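## Task

Roll the yellow die until 6 faces up and the black die until 5 faces up, and leave both lying flat, entirely on the mat. The remaining (third) die has to end up entirely off the mat.

## Robot and tools

Robot: two six-joint arms, left_arm and right_arm, each carrying a parallel gripper, mounted on tilted plates on one shared metal stand (the plates and stand count as part of each arm for the clearance check). Bases in the scene frame: left_arm at (-0.042, +0.180, +0.384) m, right_arm at (-0.029, -0.110, +0.384) m. Scene frame: origin at table-top height between the arms, +z up, +x out over the table, left_arm toward +y. Reported hand poses, velocities and wrist-camera poses are in each arm's own base frame, not the scene frame; fixed cameras and the table use the scene frame. Printed positions can be off by a few cm.

Gripper: fingers point along its +z and close along its x. end_effector_position is the point between the pads; fingertips extend 6.8 mm past it. A camera block sticks out about 14 cm toward the gripper's -y. It grips only things about 22 to 28 mm wide. shut above 0.01 closes at full force; 0.01 or less opens fully; no partial positions, no feedback on what is held. It starts open. Keep resending the same shut value to leave it unchanged, because a 0 is an open command.

execute_actions(actions, cameras): actions is a list of actions; each action is a list of up to 15 rows, one per 1/30 s step (a short list repeats its final row to fill 15). Each row is one flat list of 14 numbers in [-1, 1] covering both arms: left dx, dy, dz, rx, ry, rz, left shut, then right dx, dy, dz, rx, ry, rz, right shut. The six pose numbers are offsets, not poses, measured along the axes of that arm's current Hand target, from the Hand target at the start of the action (every row counts from that same start, not from the row before). 1.0 = 0.6 m for dx/dy/dz and 180 degrees for rx/ry/rz, which form one rotation vector. Repeating an offset in a new action moves further. All-zero pose numbers ask for nothing new (but re-request the Hand target). Orientation commands are clipped to 32 degrees from the measured one per step.

move(target, speed, blend, stop_force, zero, blocking, cameras): target is one 14-number row as above, or up to 15 such rows as waypoints; every row is an offset from the Hand targets at the move's start, not from the previous waypoint. Straight-line paths, no obstacle avoidance; all arms finish together; capped at 10 s. speed in m/s, 0.002 to 3.6, default 0.25 (turns at twice that in rad/s); one value or one per waypoint. blend in m, rounds corners; 0 (default) stops at each waypoint. stop_force in N, 3 to 120, one value for both arms: an arm's path ends when it feels that much push against its travel, then it backs off slightly and that becomes its Hand target; unreliable if the gripper rotates during the move, and loose dice can slide or tip without being felt. Omit it when moving away from a contact. zero (only with stop_force, default true) re-zeroes the force reference first. blocking=false returns after 0.5 s while the move continues (not allowed with stop_force). Result ends with a move: line: done, off_target, moving, held or fault, plus limits (paced = pose clipped, held = step withheld by a check). Avoid paths passing near an arm's own base; the elbow can whip round.

wait(seconds): 0 to 3600, runs the scene with no new commands; returns early if a running move ends. stop(): brakes the running move. zoom_image(camera, region): region [x0, y0, x1, y1] in pixels of that camera's latest image, at most 504 by 504. zero_wrist_force(arm): arm is left_arm or right_arm; subtracts the present reading. finished_scene(scene): scene number 1 or 2; ends it irreversibly, so only call when dice are settled and correct.

Cameras (all 896x504): cam_head_left, cam_head_right (fixed, behind arms), cam_left_wrist, cam_right_wrist. Images come with an empty actions list or when named in cameras (["all"] for every one); an unknown name voids the call.

Results: each arm's end_effector_position (m), end_effector_quat_wxyz, velocities (omitted when joints are still), Hand target (the commanded pose the next offsets count from; the gripper often stops a bit short), Joint positions and torques, Wrist force / Wrist torque in the gripper's own axes plus the peak since last shown, Tool commands, motor temperatures, MOTOR HOT warnings.

Avoid: dice falling from any height or off the table (a thing left off the table fails the task), releasing a moving die, fast hits, and pressing into the table or a die. Arms are stiff: a target slightly beyond a firm contact can trigger a fault. About 150 N outside force, or contact torque at the joint limits (wrists 24.9 N m, others 133 N m), halts that arm for 10 s; holding stretched poses or pushing toward unreachable targets heats motors, and 85 °C brakes the arm for 30 to 60 s. Keep the two arms apart: arm-to-arm hits or one gripper closing on the other's fingers can fail the scene. A loose die may occasionally be nudged by an outside push, so check before finishing.

Each tool is called after ">>>" as a command line: name --argument value for each argument, lists and objects as JSON in quotes; but a table of rows of numbers goes row by row, as --pt "numbers of a row", without its own name.

## Session

>>> execute_actions --actions '[]'

Scene clock: 0.00 s.
left_arm: end_effector_position=(+0.6552, -0.1004, +0.2882) end_effector_quat_wxyz=(+0.619, -0.583, +0.495, +0.177) | right_arm: end_effector_position=(+0.2812, -0.4995, +0.2912) end_effector_quat_wxyz=(+0.246, +0.032, +0.897, -0.367)
Joint positions: left_arm=[-0.655 -1.089 1.45 5.271 -0.286 1.614] | right_arm=[2.391 -1.659 -2.188 0.033 1.361 -2.351]
Joint velocities: within noise
Joint torques (N m): no reading
Motor temperatures (°C): left_arm=[27 28 29 37 36 34] | right_arm=[35 27 27 37 40 33]
Wrist force (N): no reading
Wrist torque (N m): no reading
Wrist force, peak (N): no reading
Hand target: left_arm +0.6552, -0.1004, +0.2882; +0.619, -0.583, +0.495, +0.177 | right_arm +0.2812, -0.4995, +0.2912; +0.246, +0.032, +0.897, -0.367
Tool commands: left_gripper/shut=+0.0 right_gripper/shut=+0.0

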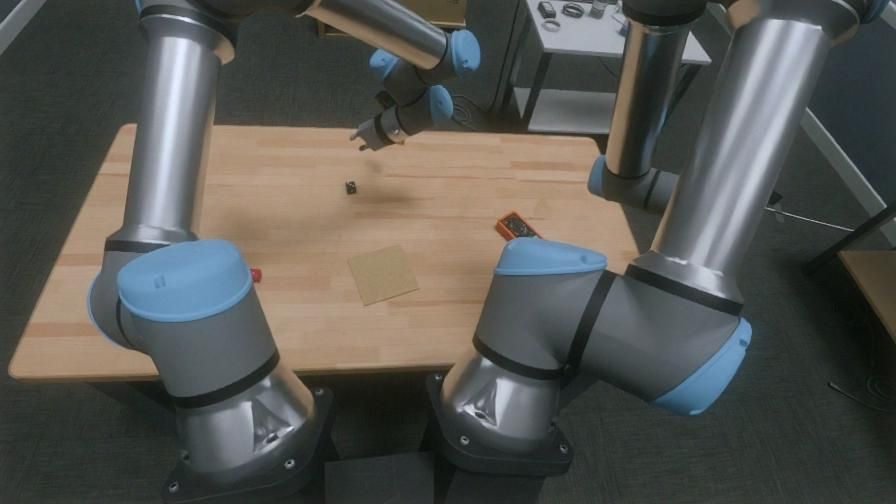

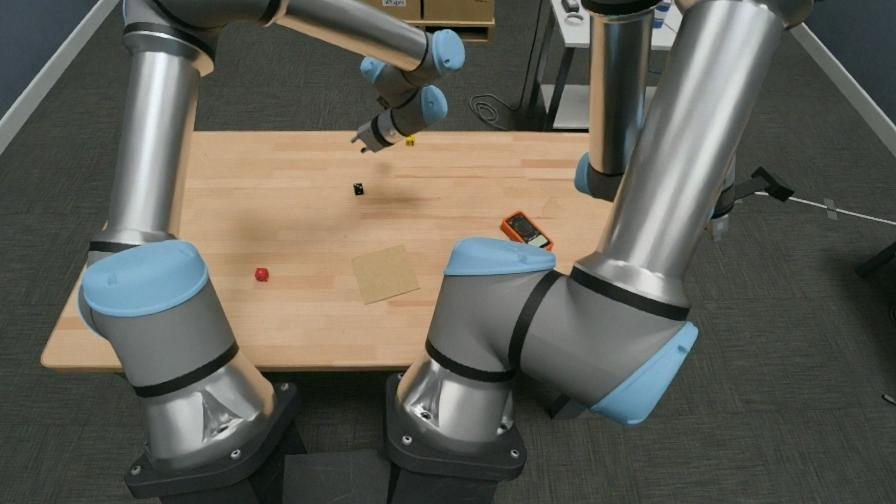

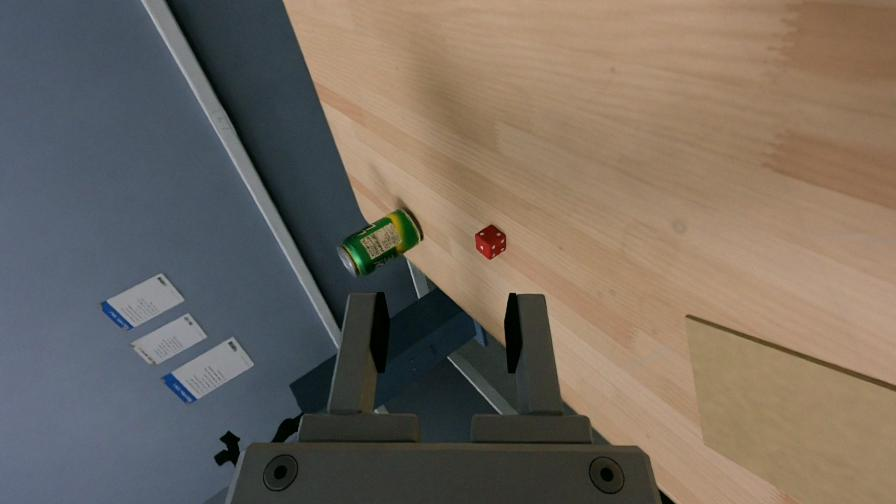

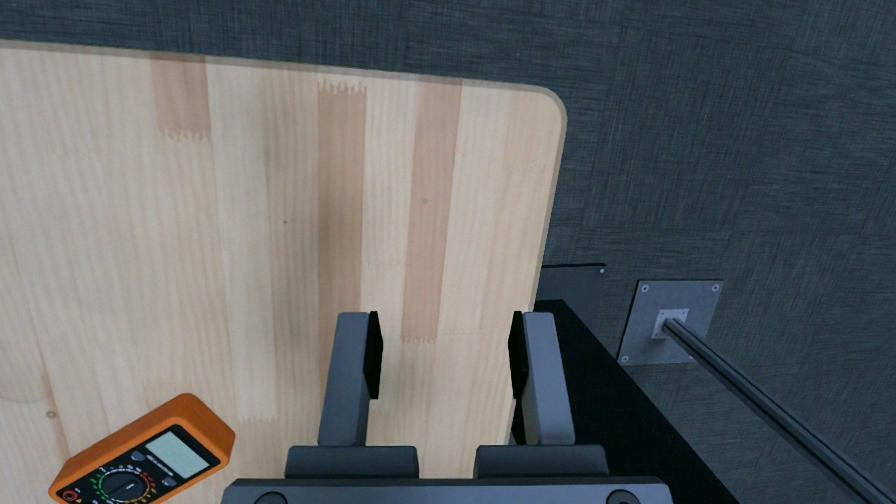

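>>> zoom_image --camera "cam_head_right" --region '[340, 120, 440, 210]'

>>> zoom_image --camera "cam_head_left" --region '[330, 170, 370, 206]'

>>> zoom_image --camera "cam_head_right" --region '[395, 128, 425, 155]'

>>> zoom_image --camera "cam_head_right" --region '[343, 176, 373, 203]'

Scaled by 5.040 from the camera's image (finer frame: 1280x720).

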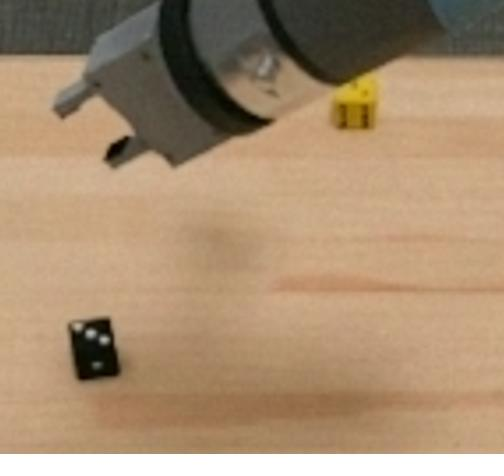

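Scaled by 12.600 from the camera's image (finer frame: 1280x720).

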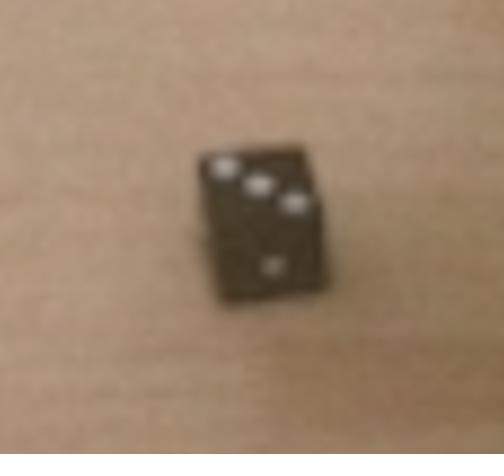

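Scaled by 16.800 from the camera's image (finer frame: 1280x720).

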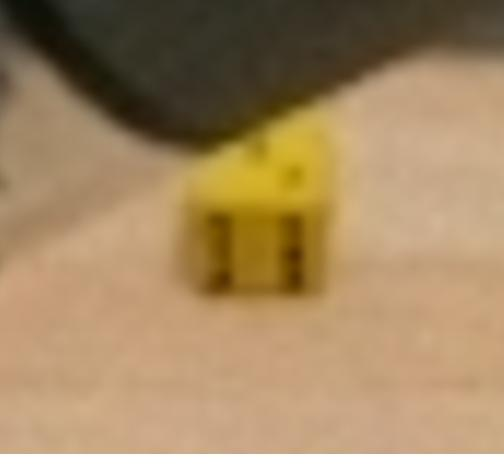

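Scaled by 16.800 from the camera's image (finer frame: 1280x720).

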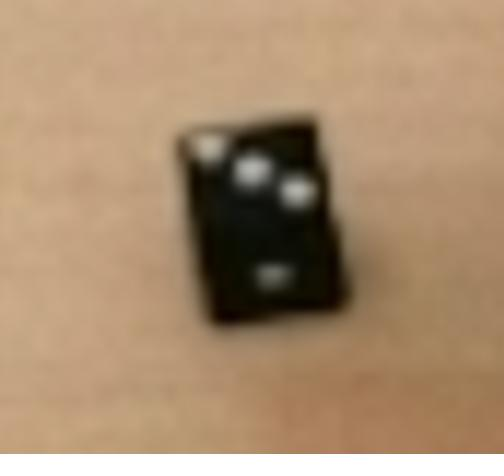

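>>> move --target '[0.186,-0.2465,-0.02,0.344,0.211,-0.228,0,0,0,0,0,0,0,0]' --speed '[0.5]' --cameras '["all"]'

Scene clock: 54.90 s.
left_arm: end_effector_position=(+0.8182, -0.1890, +0.2796) end_effector_quat_wxyz=(+0.658, -0.346, +0.454, -0.491) | right_arm: end_effector_position=(+0.2812, -0.4995, +0.2912) end_effector_quat_wxyz=(+0.246, +0.032, +0.897, -0.367)
Joint positions: left_arm=[-0.493 -0.476 1.126 2.09 -1.102 3.61] | right_arm=[2.391 -1.659 -2.188 0.033 1.361 -2.351]
Joint torques (N m): left_arm=[-38.59 -49.64 -11.7 -3.17 -2.13 0.24] | right_arm=[-13.62 37.54 4.13 2.64 -0.67 -0.08]
Wrist force (N): left_arm=[-0.5 0.8 -0.7] | right_arm=[-0.2 0.0 0.1]
Wrist torque (N m): left_arm=[-0.02 0.03 -0.07] | right_arm=[0.00 0.02 0.00]
Wrist force, peak (N): left_arm=[-1.7 1.0 -1.7] | right_arm=[-0.3 0.2 0.3]
Hand target: left_arm +0.8181, -0.1891, +0.2797; +0.658, -0.346, +0.454, -0.492 | right_arm +0.2812, -0.4995, +0.2912; +0.246, +0.032, +0.897, -0.367
Off the commanded pose: left_arm 0.000 m, 0 deg | right_arm 0.000 m, 0 deg.
move: done
cam_left_wrist: T_world_to_cam=[[0.11732, -0.9568, -0.26602, -0.20429], [-0.49853, 0.17492, -0.84904, 0.69355], [0.8589, 0.23223, -0.45647, -0.43089]] pos_world=[0.73982, -0.21672, 0.33782]

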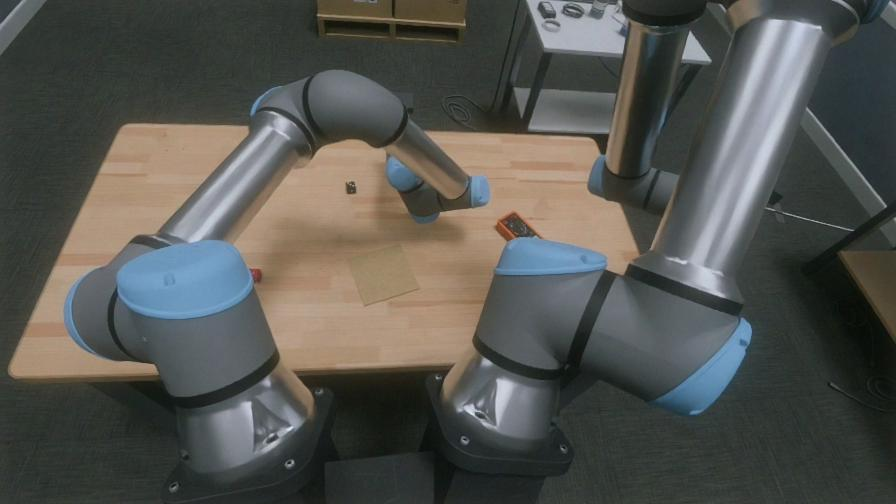

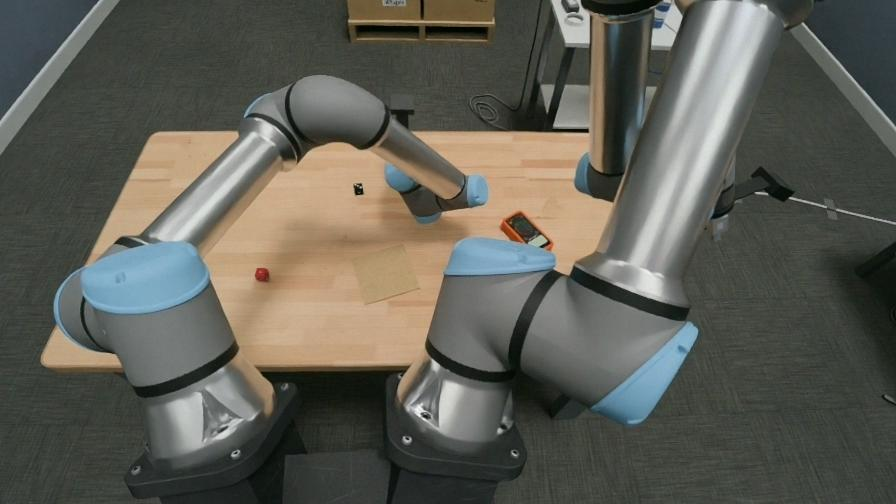

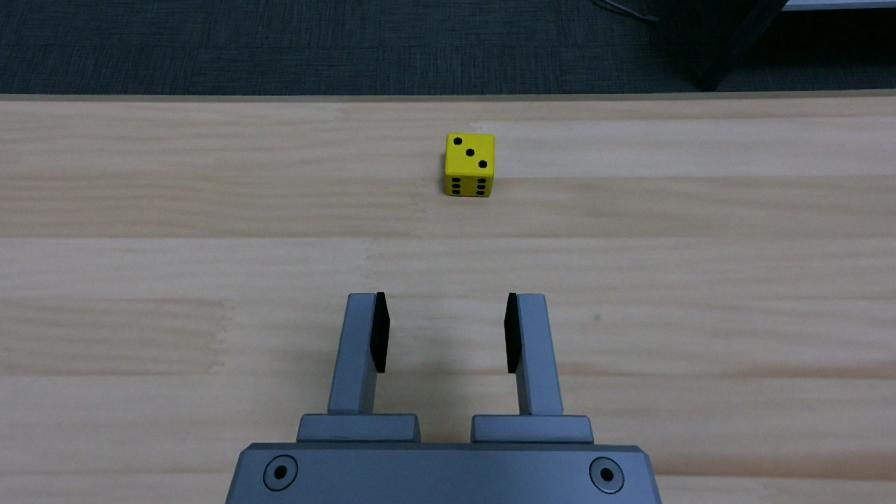

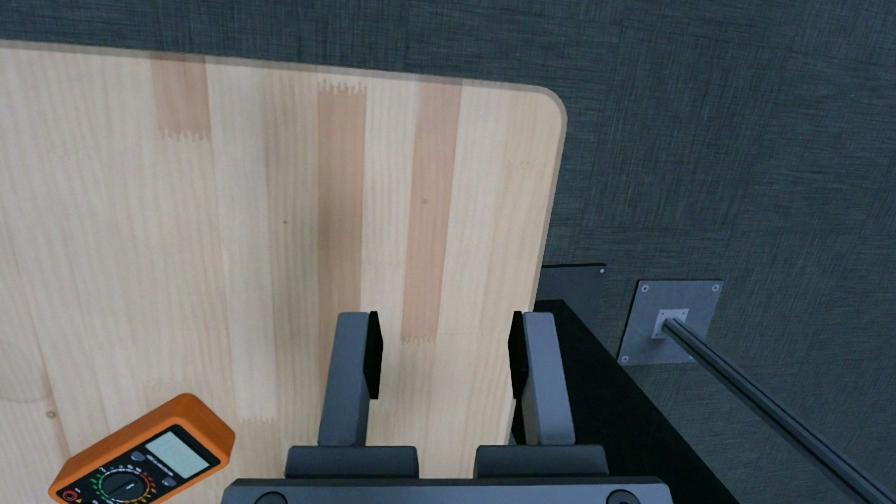

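>>> move --target '[0.0167,0.105,0.1433,0,0,0,0,0,0,0,0,0,0,0]' --speed '[0.3]' --cameras '["cam_left_wrist"]'

>>> zoom_image --camera "cam_left_wrist" --region '[300, 200, 600, 400]'

Scene clock: 70.97 s.
left_arm: end_effector_position=(+0.8625, -0.1836, +0.2659) end_effector_quat_wxyz=(+0.657, -0.346, +0.455, -0.491) | right_arm: end_effector_position=(+0.2812, -0.4995, +0.2912) end_effector_quat_wxyz=(+0.246, +0.032, +0.897, -0.367)
Joint positions: left_arm=[-0.456 -0.363 0.918 2.196 -1.138 3.591] | right_arm=[2.391 -1.659 -2.188 0.033 1.361 -2.351]
Joint torques (N m): left_arm=[-25.28 -47.94 -10.91 -1.48 -0.77 -0.1] | right_arm=[-13.64 38.19 4.74 2.59 -0.74 -0.04]
Wrist force (N): left_arm=[-1.1 0.1 -0.5] | right_arm=[-0.2 0.1 0.2]
Wrist torque (N m): left_arm=[-0.08 0.09 0.05] | right_arm=[0.01 0.03 0.00]
Wrist force, peak (N): left_arm=[2.4 4.7 5.7] | right_arm=[-0.5 -0.1 -0.1]
Hand target: left_arm +0.8625, -0.1836, +0.2659; +0.657, -0.346, +0.455, -0.491 (not the last commanded pose) | right_arm +0.2812, -0.4995, +0.2912; +0.246, +0.032, +0.897, -0.367
Tool commands: left_gripper/shut=+0.0 right_gripper/shut=+0.0
Off the commanded pose: left_arm 0.060 m, 0 deg | right_arm 0.000 m, 0 deg.
FORCE FAULT: contact force on the left arm reached its limit, and that arm stopped. The contact can be on any part of that arm, not only on its tool. That arm's remaining commands of this call were not run. That arm is still stopped at the end of this call. That arm stays stopped for about 10 more seconds. Until then a move that you send moves the other arm only, and its call returns only when the move has ended. Once the stop has ended, the next robot result says so. If the stop ends while you think or write, that arm runs what you send next, counted from a new Hand target: where the arm stands when the stop ends. While its stop runs, that arm, its gripper or tool too, takes no new command. Until it ends, the stop uses up actions while you think or wait. An arm that is not stopped still takes commands.
move: fault (left_arm)
cam_left_wrist: T_world_to_cam=[[0.11472, -0.95694, -0.26665, -0.20557], [-0.50154, 0.17591, -0.84706, 0.70546], [0.8575, 0.23091, -0.45976, -0.47464]] pos_world=[0.7844, -0.21121, 0.32453]

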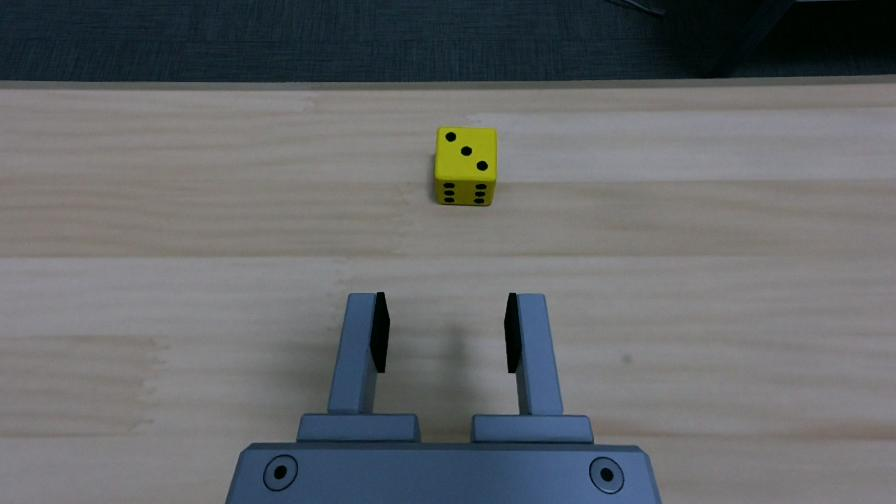

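Scaled by 1.680 from the camera's image (finer frame: 1280x720).

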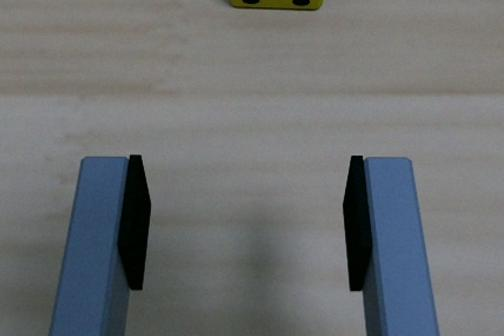

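>>> move --pt "0 -0.078 -0.028 -0.111 0 0 0 0 0 0 0 0 0 0" --pt "0.0125 0.0277 0.085 -0.111 0 0 0 0 0 0 0 0 0 0" --speed '[0.2]' --blend '[0.02,0]' --cameras '["cam_left_wrist","cam_head_left"]'

>>> zoom_image --camera "cam_left_wrist" --region '[300, 100, 600, 400]'

speed must be one number or one for each of the 2 targets, got a list of 1; nothing of the call was run

Scaled by 1.680 from the camera's image (finer frame: 1280x720).

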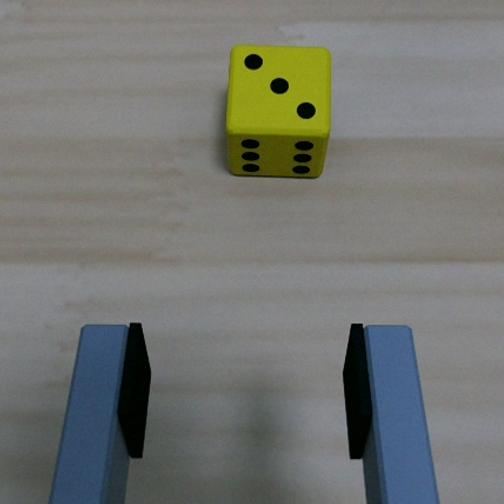

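>>> move --pt "0 -0.078 -0.028 -0.111 0 0 0 0 0 0 0 0 0 0" --pt "0.0125 0.0277 0.085 -0.111 0 0 0 0 0 0 0 0 0 0" --speed 0.2 --blend '[0.02,0]' --cameras '["cam_left_wrist","cam_head_left"]'

>>> zoom_image --camera "cam_left_wrist" --region '[300, 100, 600, 400]'

Scene clock: 114.63 s.
left_arm: end_effector_position=(+0.9166, -0.1857, +0.2666) end_effector_quat_wxyz=(+0.587, -0.455, +0.533, -0.405) | right_arm: end_effector_position=(+0.2812, -0.4995, +0.2912) end_effector_quat_wxyz=(+0.246, +0.032, +0.897, -0.367)
Joint positions: left_arm=[-0.455 -0.414 0.863 2.674 -1.014 3.413] | right_arm=[2.391 -1.659 -2.188 0.033 1.361 -2.351]
Joint torques (N m): left_arm=[-38.86 -48.42 -17.99 -2.83 0.89 1.37] | right_arm=[-13.85 38.52 4.87 2.81 -0.46 -0.48]
Wrist force (N): left_arm=[-1.2 -0.1 -0.2] | right_arm=[-0.2 0.1 0.3]
Wrist torque (N m): left_arm=[-0.12 0.06 0.08] | right_arm=[0.00 0.02 0.00]
Wrist force, peak (N): left_arm=[-1.6 -1.5 -1.2] | right_arm=[-0.5 0.1 -0.2]
Hand target: left_arm +0.9166, -0.1858, +0.2666; +0.587, -0.455, +0.534, -0.405 | right_arm +0.2812, -0.4995, +0.2912; +0.246, +0.032, +0.897, -0.367
Off the commanded pose: left_arm 0.000 m, 0 deg | right_arm 0.000 m, 0 deg.
FORCE FAULT, CONTINUED: the left arm's stop, for the force fault that an earlier result reported, is over. The rest of the stop counts as 19 of the actions that you can send in this scene. The stop ended before this call began, so that arm ran this call's commands, counted from a new Hand target: where the arm stood when the stop ended.
move: done
cam_left_wrist: T_world_to_cam=[[0.1109, -0.9564, -0.27019, -0.20913], [-0.76499, 0.0914, -0.63752, 0.90343], [0.63442, 0.27739, -0.7215, -0.23728]] pos_world=[0.86485, -0.21676, 0.34825]
Images, in order (width x height): cam_head_left 896x504, cam_left_wrist 896x504.

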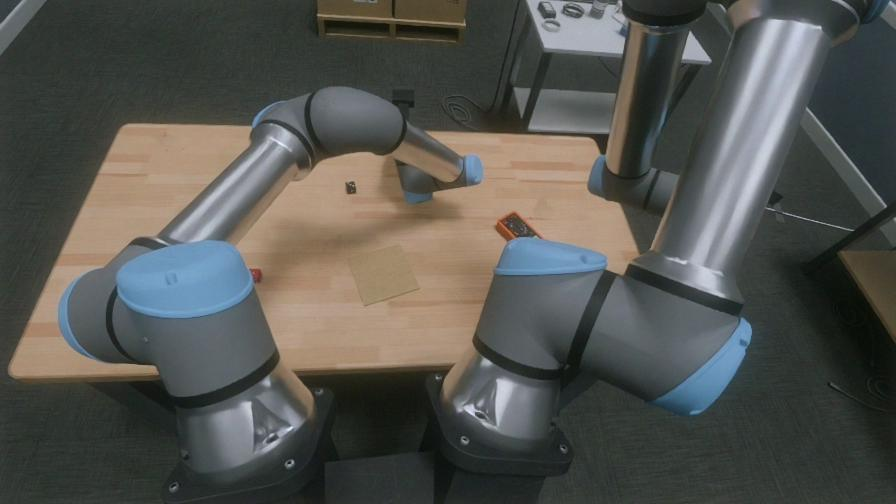

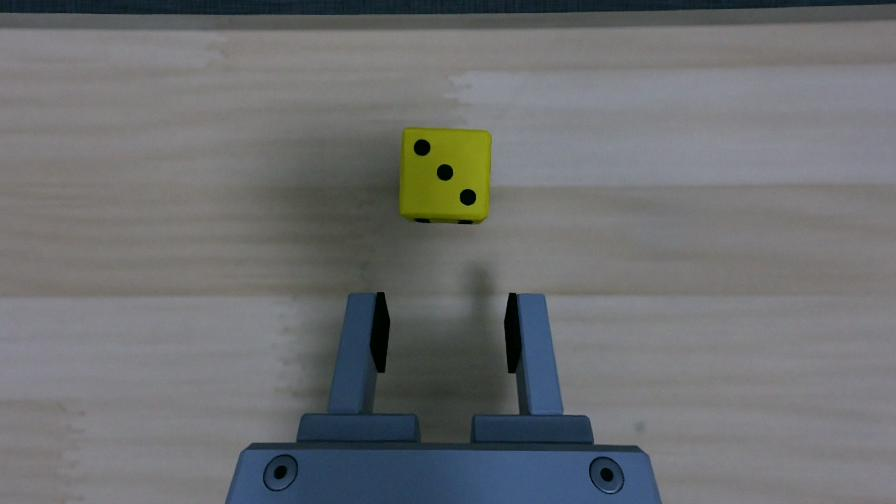

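Scaled by 1.680 from the camera's image (finer frame: 1280x720).

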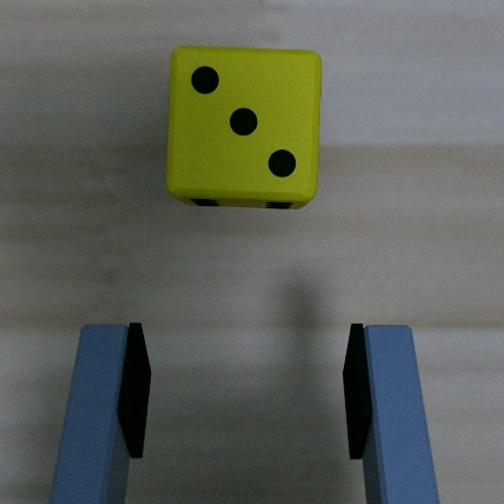

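>>> move --target '[0,0,0.0833,0,0,0,0,0,0,0,0,0,0,0]' --speed 0.12

>>> execute_actions --actions '[[[0,0,0,0,0,0,1,0,0,0,0,0,0,0]]]'

>>> move --pt "0 -0.1277 -0.1072 0 0 0 1 0 0 0 0 0 0 0" --pt "-0.0933 0.3265 -0.739 -0.4167 0 0 1 0 0 0 0 0 0 0" --speed 0.4 --blend '[0.03,0]' --cameras '["all"]'

Scene clock: 127.63 s.
left_arm: end_effector_position=(+0.9663, -0.1806, +0.2674) end_effector_quat_wxyz=(+0.587, -0.455, +0.534, -0.405) | right_arm: end_effector_position=(+0.2812, -0.4995, +0.2912) end_effector_quat_wxyz=(+0.246, +0.032, +0.897, -0.367)
Joint positions: left_arm=[-0.421 -0.252 0.52 2.854 -1.047 3.412] | right_arm=[2.391 -1.659 -2.188 0.033 1.361 -2.351]
Joint torques (N m): left_arm=[-39.46 -59.89 -18.39 -2.51 0.1 1.27] | right_arm=[-14.35 38.69 4.64 2.7 -0.49 -0.48]
Wrist force (N): left_arm=[-1.4 -0.3 -0.3] | right_arm=[-0.3 0.2 0.2]
Wrist torque (N m): left_arm=[-0.13 0.09 -0.11] | right_arm=[0.02 0.03 0.00]
Wrist force, peak (N): left_arm=[-1.4 -0.2 -0.9] | right_arm=[-0.4 0.0 0.4]
Hand target: left_arm +0.9663, -0.1807, +0.2675; +0.587, -0.455, +0.534, -0.405 | right_arm +0.2812, -0.4995, +0.2912; +0.246, +0.032, +0.897, -0.367
Off the commanded pose: left_arm 0.000 m, 0 deg | right_arm 0.000 m, 0 deg.
move: done

Scene clock: 128.33 s.
left_arm: end_effector_position=(+0.9663, -0.1807, +0.2675) end_effector_quat_wxyz=(+0.587, -0.455, +0.534, -0.405) | right_arm: end_effector_position=(+0.2812, -0.4995, +0.2912) end_effector_quat_wxyz=(+0.246, +0.032, +0.897, -0.367)
Joint positions: left_arm=[-0.421 -0.252 0.519 2.854 -1.047 3.412] | right_arm=[2.391 -1.659 -2.188 0.033 1.361 -2.351]
Joint torques (N m): left_arm=[-39.09 -62.19 -21.72 -0.67 -2.21 0.23] | right_arm=[-13.28 38.44 5.61 2.94 -0.41 -0.41]
Wrist force (N): left_arm=[-1.1 -0.2 -0.1] | right_arm=[0.0 0.1 0.2]
Wrist torque (N m): left_arm=[-0.13 0.07 -0.11] | right_arm=[0.01 0.01 0.00]
Wrist force, peak (N): left_arm=[-1.6 0.1 0.1] | right_arm=[-0.4 -0.1 0.1]
Hand target: left_arm +0.9663, -0.1807, +0.2675; +0.587, -0.455, +0.534, -0.405 | right_arm +0.2812, -0.4995, +0.2912; +0.246, +0.032, +0.897, -0.367
Off the commanded pose: left_arm 0.000 m, 0 deg | right_arm 0.000 m, 0 deg.

Scene clock: 130.80 s.
left_arm: end_effector_position=(+0.5176, -0.1216, +0.0853) end_effector_quat_wxyz=(-0.189, +0.718, -0.670, -0.003) | right_arm: end_effector_position=(+0.2812, -0.4995, +0.2912) end_effector_quat_wxyz=(+0.246, +0.032, +0.897, -0.367)
Joint positions: left_arm=[-0.626 -1.246 2.133 3.783 -1.193 2.454] | right_arm=[2.391 -1.659 -2.188 0.033 1.361 -2.351]
Joint torques (N m): left_arm=[-18.78 -21.46 -7.86 -1.35 -0.99 0.69] | right_arm=[-14.44 38.08 5.15 2.59 -0.37 -0.51]
Wrist force (N): left_arm=[-1.5 -1.5 0.2] | right_arm=[-0.1 0.0 0.2]
Wrist torque (N m): left_arm=[-0.16 0.05 -0.23] | right_arm=[0.01 0.01 0.00]
Wrist force, peak (N): left_arm=[-0.7 -3.0 -0.3] | right_arm=[-0.6 0.1 0.1]
Hand target: left_arm +0.5176, -0.1215, +0.0852; -0.189, +0.718, -0.670, -0.004 | right_arm +0.2812, -0.4995, +0.2912; +0.246, +0.032, +0.897, -0.367
Off the commanded pose: left_arm 0.000 m, 0 deg | right_arm 0.000 m, 0 deg.
move: done
cam_left_wrist: T_world_to_cam=[[0.09251, -0.95874, -0.26881, -0.14344], [-0.81271, -0.22868, 0.53592, 0.36242], [-0.57528, 0.16889, -0.80033, 0.48692]] pos_world=[0.58793, -0.13688, 0.15691]

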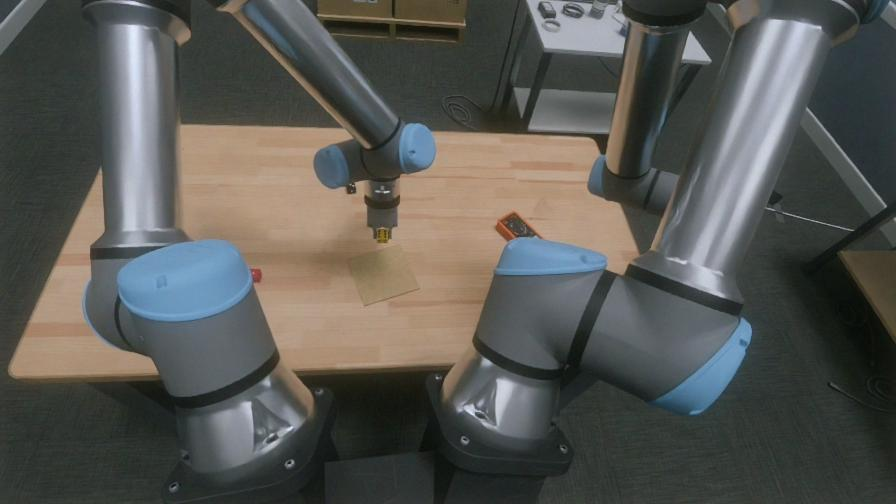

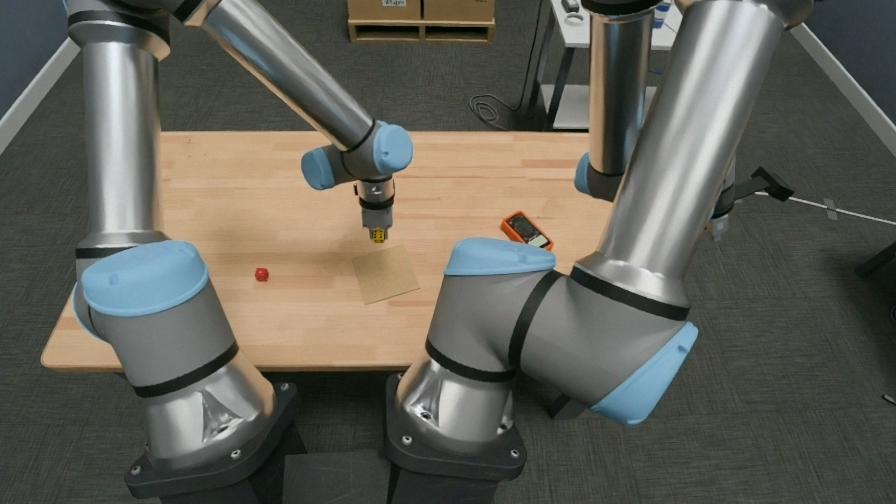

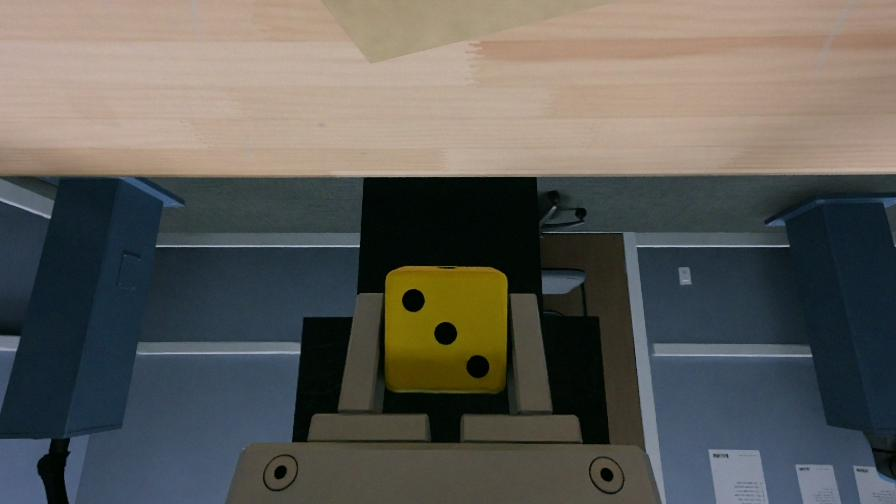

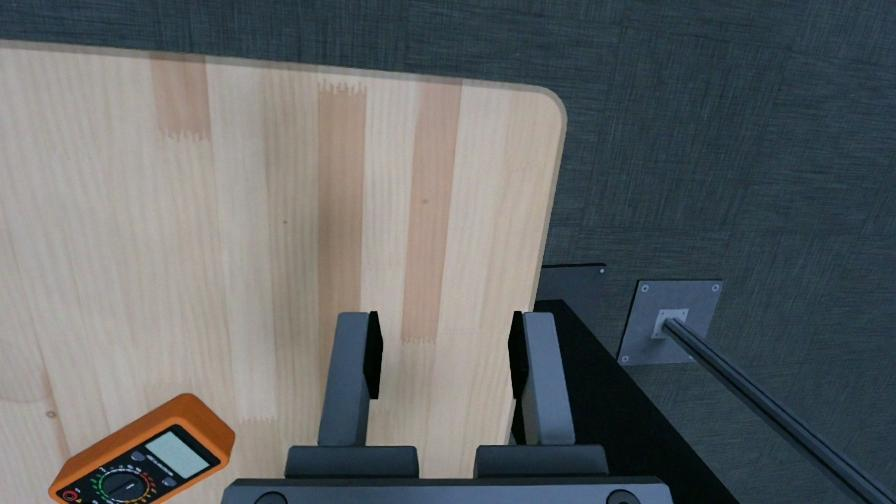

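>>> move --target '[-0.045,-0.0663,0.1815,0,0,0,1,0,0,0,0,0,0,0]' --speed 0.25

>>> move --target '[0,-0.0145,0.031,0,0,0,1,0,0,0,0,0,0,0]' --speed 0.02 --stop_force 6 --cameras '["cam_left_wrist","cam_head_right"]'

Scene clock: 154.10 s.
left_arm: end_effector_position=(+0.5800, -0.0643, +0.0017) end_effector_quat_wxyz=(-0.189, +0.718, -0.670, -0.004) | right_arm: end_effector_position=(+0.2812, -0.4995, +0.2912) end_effector_quat_wxyz=(+0.246, +0.032, +0.897, -0.367)
Joint positions: left_arm=[-0.465 -0.974 2.038 3.544 -1.205 2.626] | right_arm=[2.391 -1.659 -2.188 0.033 1.361 -2.351]
Joint torques (N m): left_arm=[-20.24 -29.47 2.12 -2.56 1.51 0.25] | right_arm=[-14.25 38.89 4.75 2.88 -0.54 -0.65]
Wrist force (N): left_arm=[-1.4 -1.8 0.3] | right_arm=[-0.3 0.0 0.3]
Wrist torque (N m): left_arm=[-0.19 0.04 -0.02] | right_arm=[0.00 0.03 0.00]
Wrist force, peak (N): left_arm=[-2.1 -2.4 1.6] | right_arm=[-0.4 0.1 0.2]
Hand target: left_arm +0.5801, -0.0643, +0.0016; -0.189, +0.718, -0.670, -0.004 | right_arm +0.2812, -0.4995, +0.2912; +0.246, +0.032, +0.897, -0.367
Off the commanded pose: left_arm 0.000 m, 0 deg | right_arm 0.000 m, 0 deg.
move: done

Scene clock: 155.80 s.
left_arm: end_effector_position=(+0.5885, -0.0608, -0.0082) end_effector_quat_wxyz=(-0.189, +0.718, -0.670, -0.004) | right_arm: end_effector_position=(+0.2812, -0.4995, +0.2912) end_effector_quat_wxyz=(+0.246, +0.032, +0.897, -0.367)
Joint positions: left_arm=[-0.452 -0.941 2.015 3.528 -1.206 2.64] | right_arm=[2.391 -1.659 -2.188 0.033 1.361 -2.351]
Joint torques (N m): left_arm=[-26.11 -46.47 6.46 -0.07 1.48 -1.97] | right_arm=[-13.68 38.6 4.98 2.78 -0.42 -0.59]
Wrist force (N): left_arm=[-2.4 0.2 -3.1] | right_arm=[-0.2 -0.1 0.3]
Wrist torque (N m): left_arm=[-0.17 0.03 -0.08] | right_arm=[0.00 0.01 0.00]
Wrist force, peak (N): left_arm=[-8.1 17.3 -38.6] | right_arm=[-0.4 -0.1 0.2]
Hand target: left_arm +0.5885, -0.0608, -0.0081; -0.189, +0.718, -0.670, -0.004 (not the last commanded pose) | right_arm +0.2812, -0.4995, +0.2912; +0.246, +0.032, +0.897, -0.367
Off the commanded pose: left_arm 0.007 m, 0 deg | right_arm 0.000 m, 0 deg.
move: contact (left_arm)
cam_left_wrist: T_world_to_cam=[[0.09257, -0.95873, -0.26883, -0.11678], [-0.81249, -0.2288, 0.53621, 0.4839], [-0.57559, 0.16879, -0.80013, 0.44277]] pos_world=[0.65883, -0.07598, 0.06341]
Images, in order (width x height): cam_head_right 896x504, cam_left_wrist 896x504.

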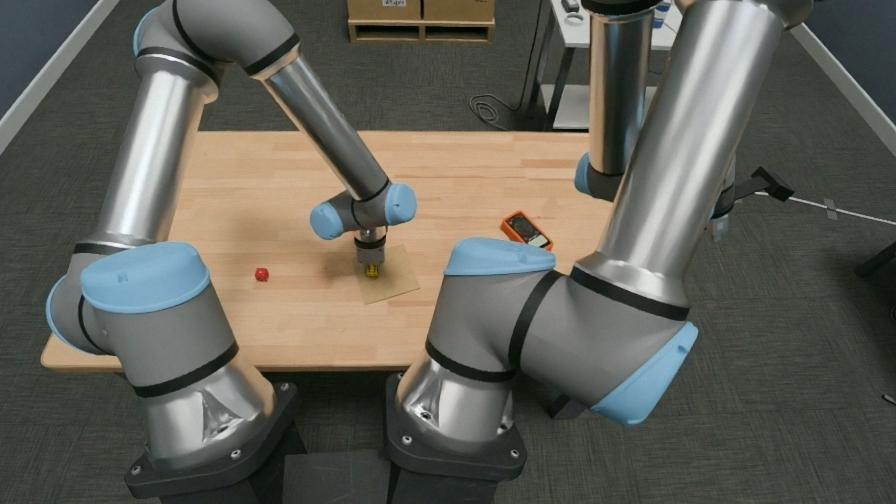

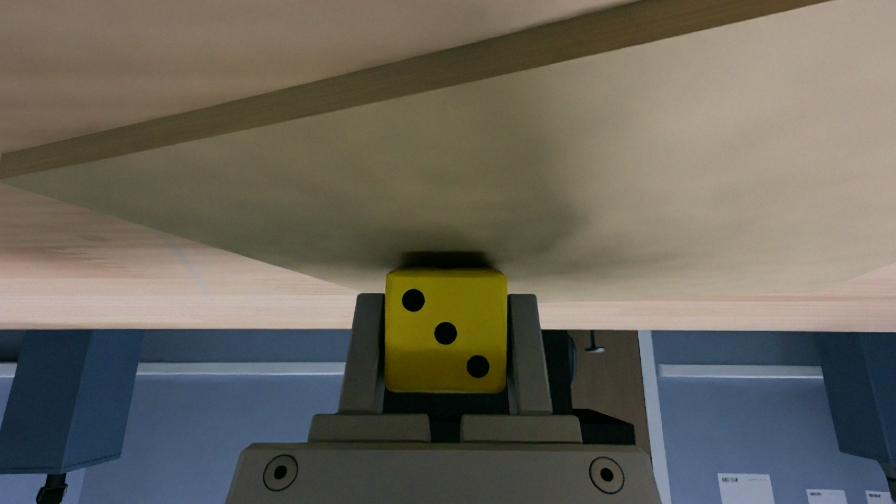

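>>> execute_actions --actions '[[[0,0,0,0,0,0,0,0,0,0,0,0,0,0]]]'

>>> move --pt "0 0.0282 -0.0604 0 0 0 0 0 0 0 0 0 0 0" --pt "0 0.0846 -0.1812 0 0 0 0 0 0 0 0 0 0 0" --pt "-0.245 -0.359 -0.3147 0.323 0.115 0.518 0 0 0 0 0 0 0 0" --speed '[0.08,0.4,0.5]' --blend '[0.01,0.03,0]' --cameras '["all"]'

>>> zoom_image --camera "cam_head_right" --region '[340, 240, 440, 310]'

Scene clock: 172.43 s.
left_arm: end_effector_position=(+0.5885, -0.0608, -0.0082) end_effector_quat_wxyz=(-0.189, +0.718, -0.670, -0.004) | right_arm: end_effector_position=(+0.2812, -0.4995, +0.2912) end_effector_quat_wxyz=(+0.246, +0.032, +0.897, -0.367)
Joint positions: left_arm=[-0.452 -0.941 2.015 3.528 -1.206 2.64] | right_arm=[2.391 -1.659 -2.188 0.033 1.361 -2.351]
Joint torques (N m): left_arm=[-27.18 -46.47 4.68 -1.42 1.28 -1.58] | right_arm=[-13.05 39.04 4.28 2.84 -0.31 -0.62]
Wrist force (N): left_arm=[-1.5 -1.4 0.3] | right_arm=[-0.1 0.2 0.0]
Wrist torque (N m): left_arm=[-0.16 0.05 -0.07] | right_arm=[0.02 0.02 0.00]
Wrist force, peak (N): left_arm=[-2.7 0.3 -3.0] | right_arm=[-0.4 0.3 0.3]
Hand target: left_arm +0.5885, -0.0608, -0.0081; -0.189, +0.718, -0.670, -0.004 | right_arm +0.2812, -0.4995, +0.2912; +0.246, +0.032, +0.897, -0.367
Off the commanded pose: left_arm 0.000 m, 0 deg | right_arm 0.000 m, 0 deg.

Scene clock: 175.70 s.
left_arm: end_effector_position=(+0.7342, +0.0353, +0.2624) end_effector_quat_wxyz=(+0.310, +0.140, +0.902, -0.266) | right_arm: end_effector_position=(+0.2812, -0.4995, +0.2912) end_effector_quat_wxyz=(+0.246, +0.032, +0.897, -0.367)
Joint positions: left_arm=[0.019 -1.027 1.54 3.582 -2.184 4.838] | right_arm=[2.391 -1.659 -2.188 0.033 1.361 -2.351]
Joint torques (N m): left_arm=[-15.34 -62.59 -13.32 -1.25 -2.14 1.95] | right_arm=[-13.67 39.73 4.73 2.94 -0.36 -0.55]
Wrist force (N): left_arm=[-0.8 -0.1 -0.2] | right_arm=[-0.2 0.0 0.2]
Wrist torque (N m): left_arm=[-0.12 0.02 0.09] | right_arm=[0.01 0.02 0.00]
Wrist force, peak (N): left_arm=[-1.5 -2.8 2.0] | right_arm=[-0.5 -0.2 0.2]
Hand target: left_arm +0.7342, +0.0352, +0.2625; +0.310, +0.141, +0.902, -0.266 | right_arm +0.2812, -0.4995, +0.2912; +0.246, +0.032, +0.897, -0.367
Off the commanded pose: left_arm 0.000 m, 0 deg | right_arm 0.000 m, 0 deg.
move: done
cam_left_wrist: T_world_to_cam=[[-0.75917, 0.09428, -0.64403, 0.72112], [-0.09682, 0.96209, 0.25496, -0.01446], [0.64365, 0.25591, -0.72126, -0.19201]] pos_world=[0.66964, -0.00493, 0.32962]

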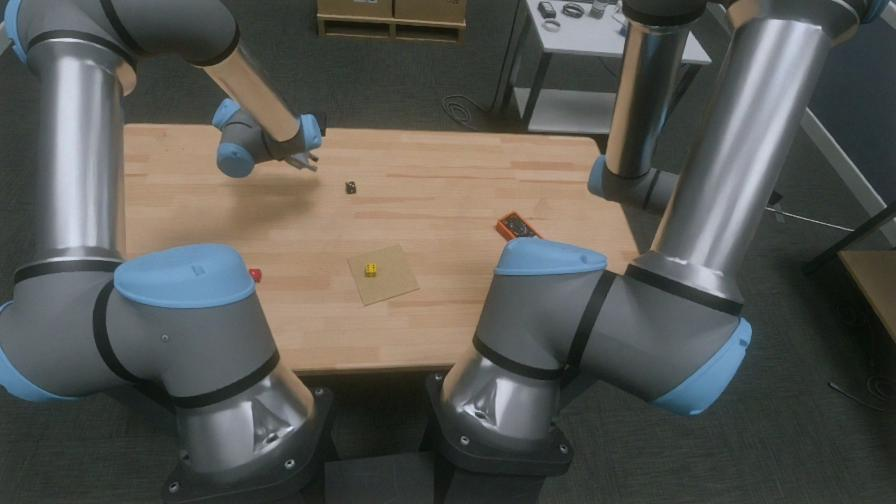

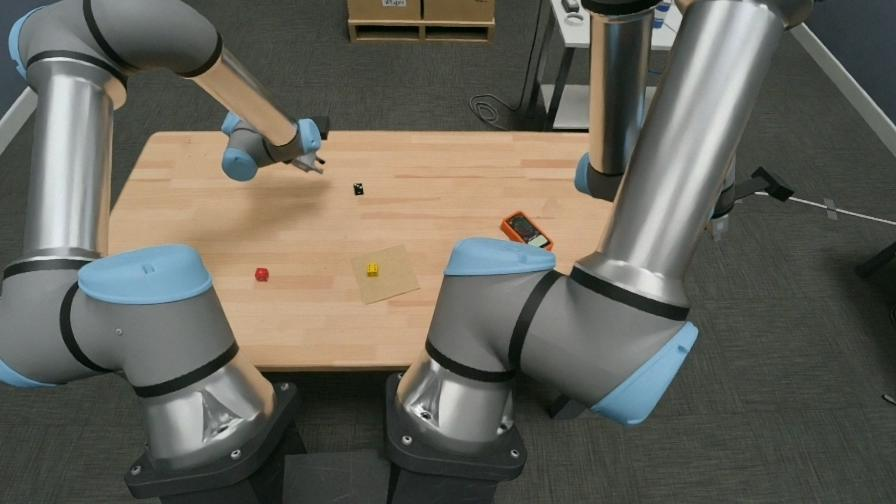

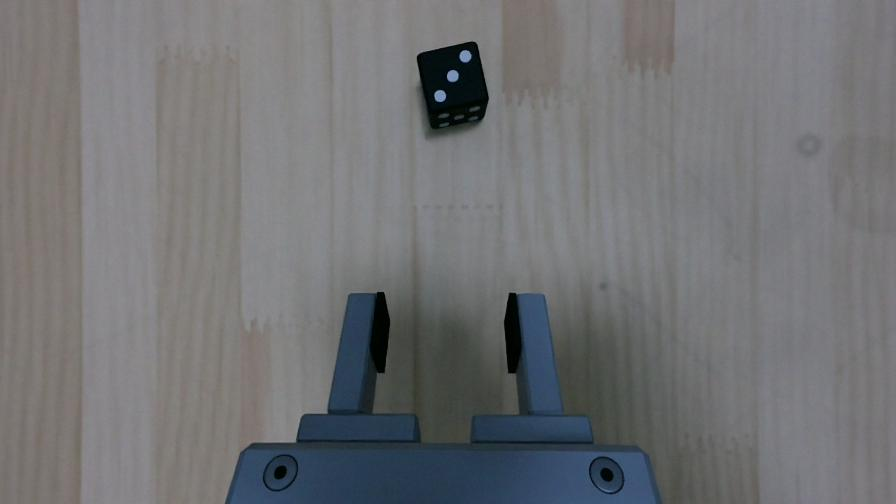

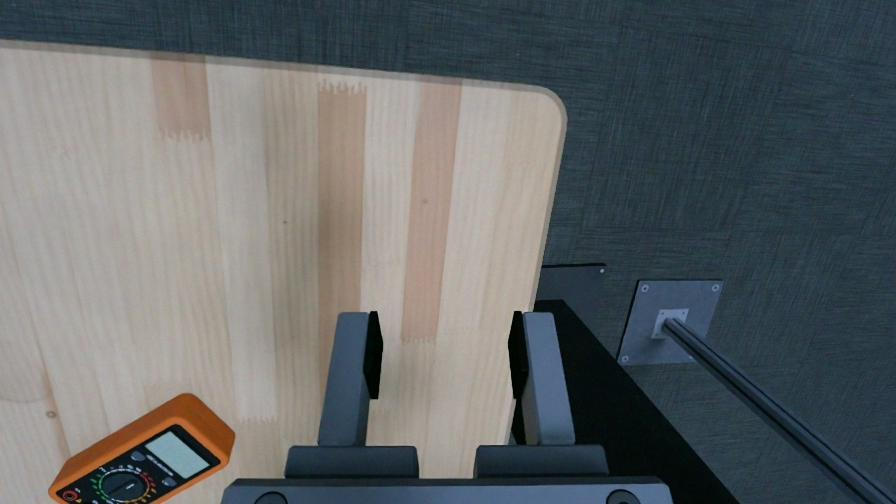

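Scaled by 5.040 from the camera's image (finer frame: 1280x720).

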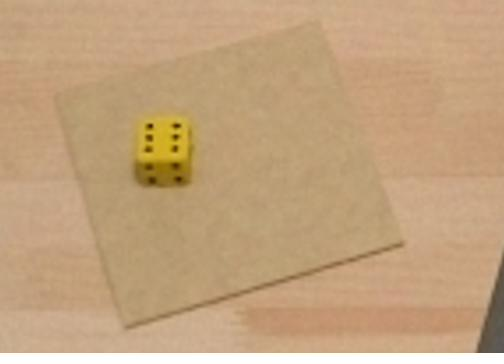

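>>> zoom_image --camera "cam_left_wrist" --region '[400, 30, 500, 140]'

Scaled by 4.582 from the camera's image (finer frame: 1280x720).

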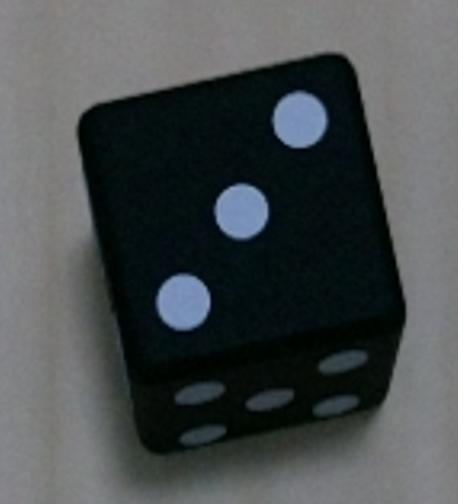

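>>> move --target '[0.0167,0.0153,0.1217,0,-0.052,-0.0436,0,0,0,0,0,0,0,0]' --speed 0.2 --cameras '["cam_left_wrist","cam_head_right"]'

>>> zoom_image --camera "cam_left_wrist" --region '[300, 100, 600, 400]'

Scene clock: 195.53 s.
left_arm: end_effector_position=(+0.7657, +0.0021, +0.2039) end_effector_quat_wxyz=(+0.363, +0.057, +0.881, -0.297) | right_arm: end_effector_position=(+0.2812, -0.4995, +0.2912) end_effector_quat_wxyz=(+0.246, +0.032, +0.897, -0.367)
Joint positions: left_arm=[-0.034 -0.869 1.556 3.183 -2.146 4.544] | right_arm=[2.391 -1.659 -2.188 0.033 1.361 -2.351]
Joint torques (N m): left_arm=[8 -49 -0.89 -4.21 -2.85 -1.73] | right_arm=[-14.14 38.45 4.4 2.78 -0.34 -0.86]
Wrist force (N): left_arm=[-1.0 -0.3 -0.3] | right_arm=[-0.1 0.0 0.2]
Wrist torque (N m): left_arm=[-0.12 0.05 -0.09] | right_arm=[0.00 0.01 0.01]
Wrist force, peak (N): left_arm=[-1.8 -0.6 -1.3] | right_arm=[-0.3 -0.1 0.4]
Hand target: left_arm +0.7657, +0.0022, +0.2039; +0.363, +0.056, +0.881, -0.297 | right_arm +0.2812, -0.4995, +0.2912; +0.246, +0.032, +0.897, -0.367
Off the commanded pose: left_arm 0.000 m, 0 deg | right_arm 0.000 m, 0 deg.
move: done
cam_left_wrist: T_world_to_cam=[[-0.7204, -0.11039, -0.68472, 0.68957], [-0.25657, 0.95963, 0.11522, 0.18624], [0.64436, 0.25868, -0.71964, -0.24681]] pos_world=[0.70359, -0.03875, 0.27309]
Images, in order (width x height): cam_head_right 896x504, cam_left_wrist 896x504.

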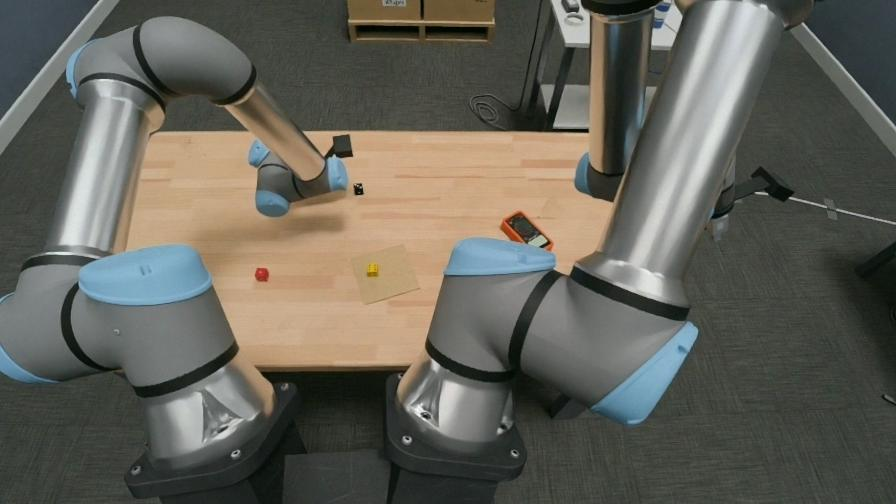

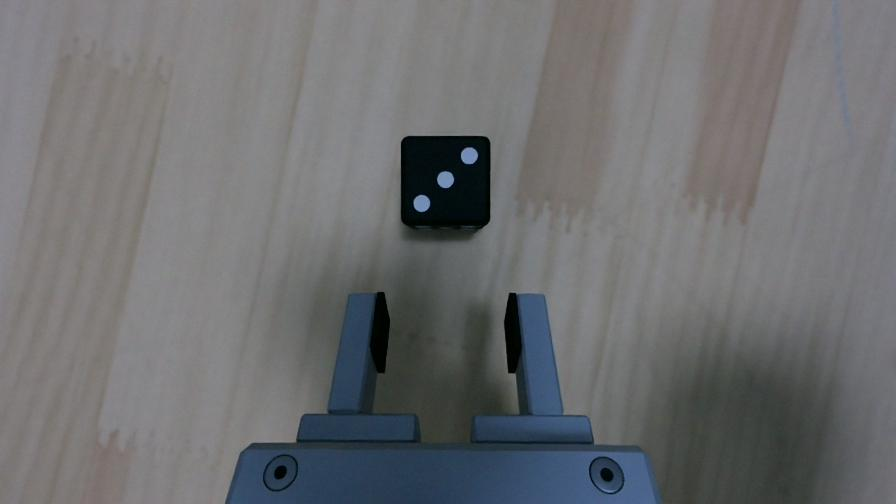

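Scaled by 1.680 from the camera's image (finer frame: 1280x720).

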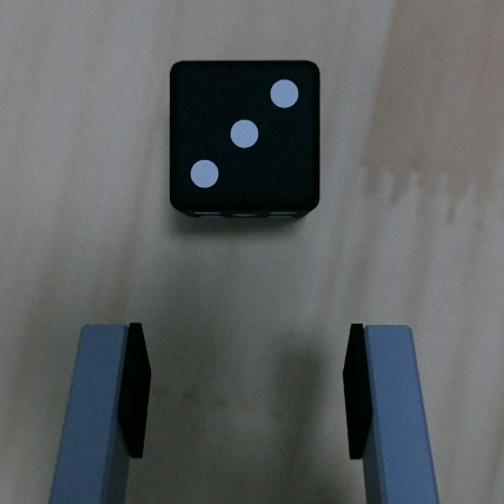

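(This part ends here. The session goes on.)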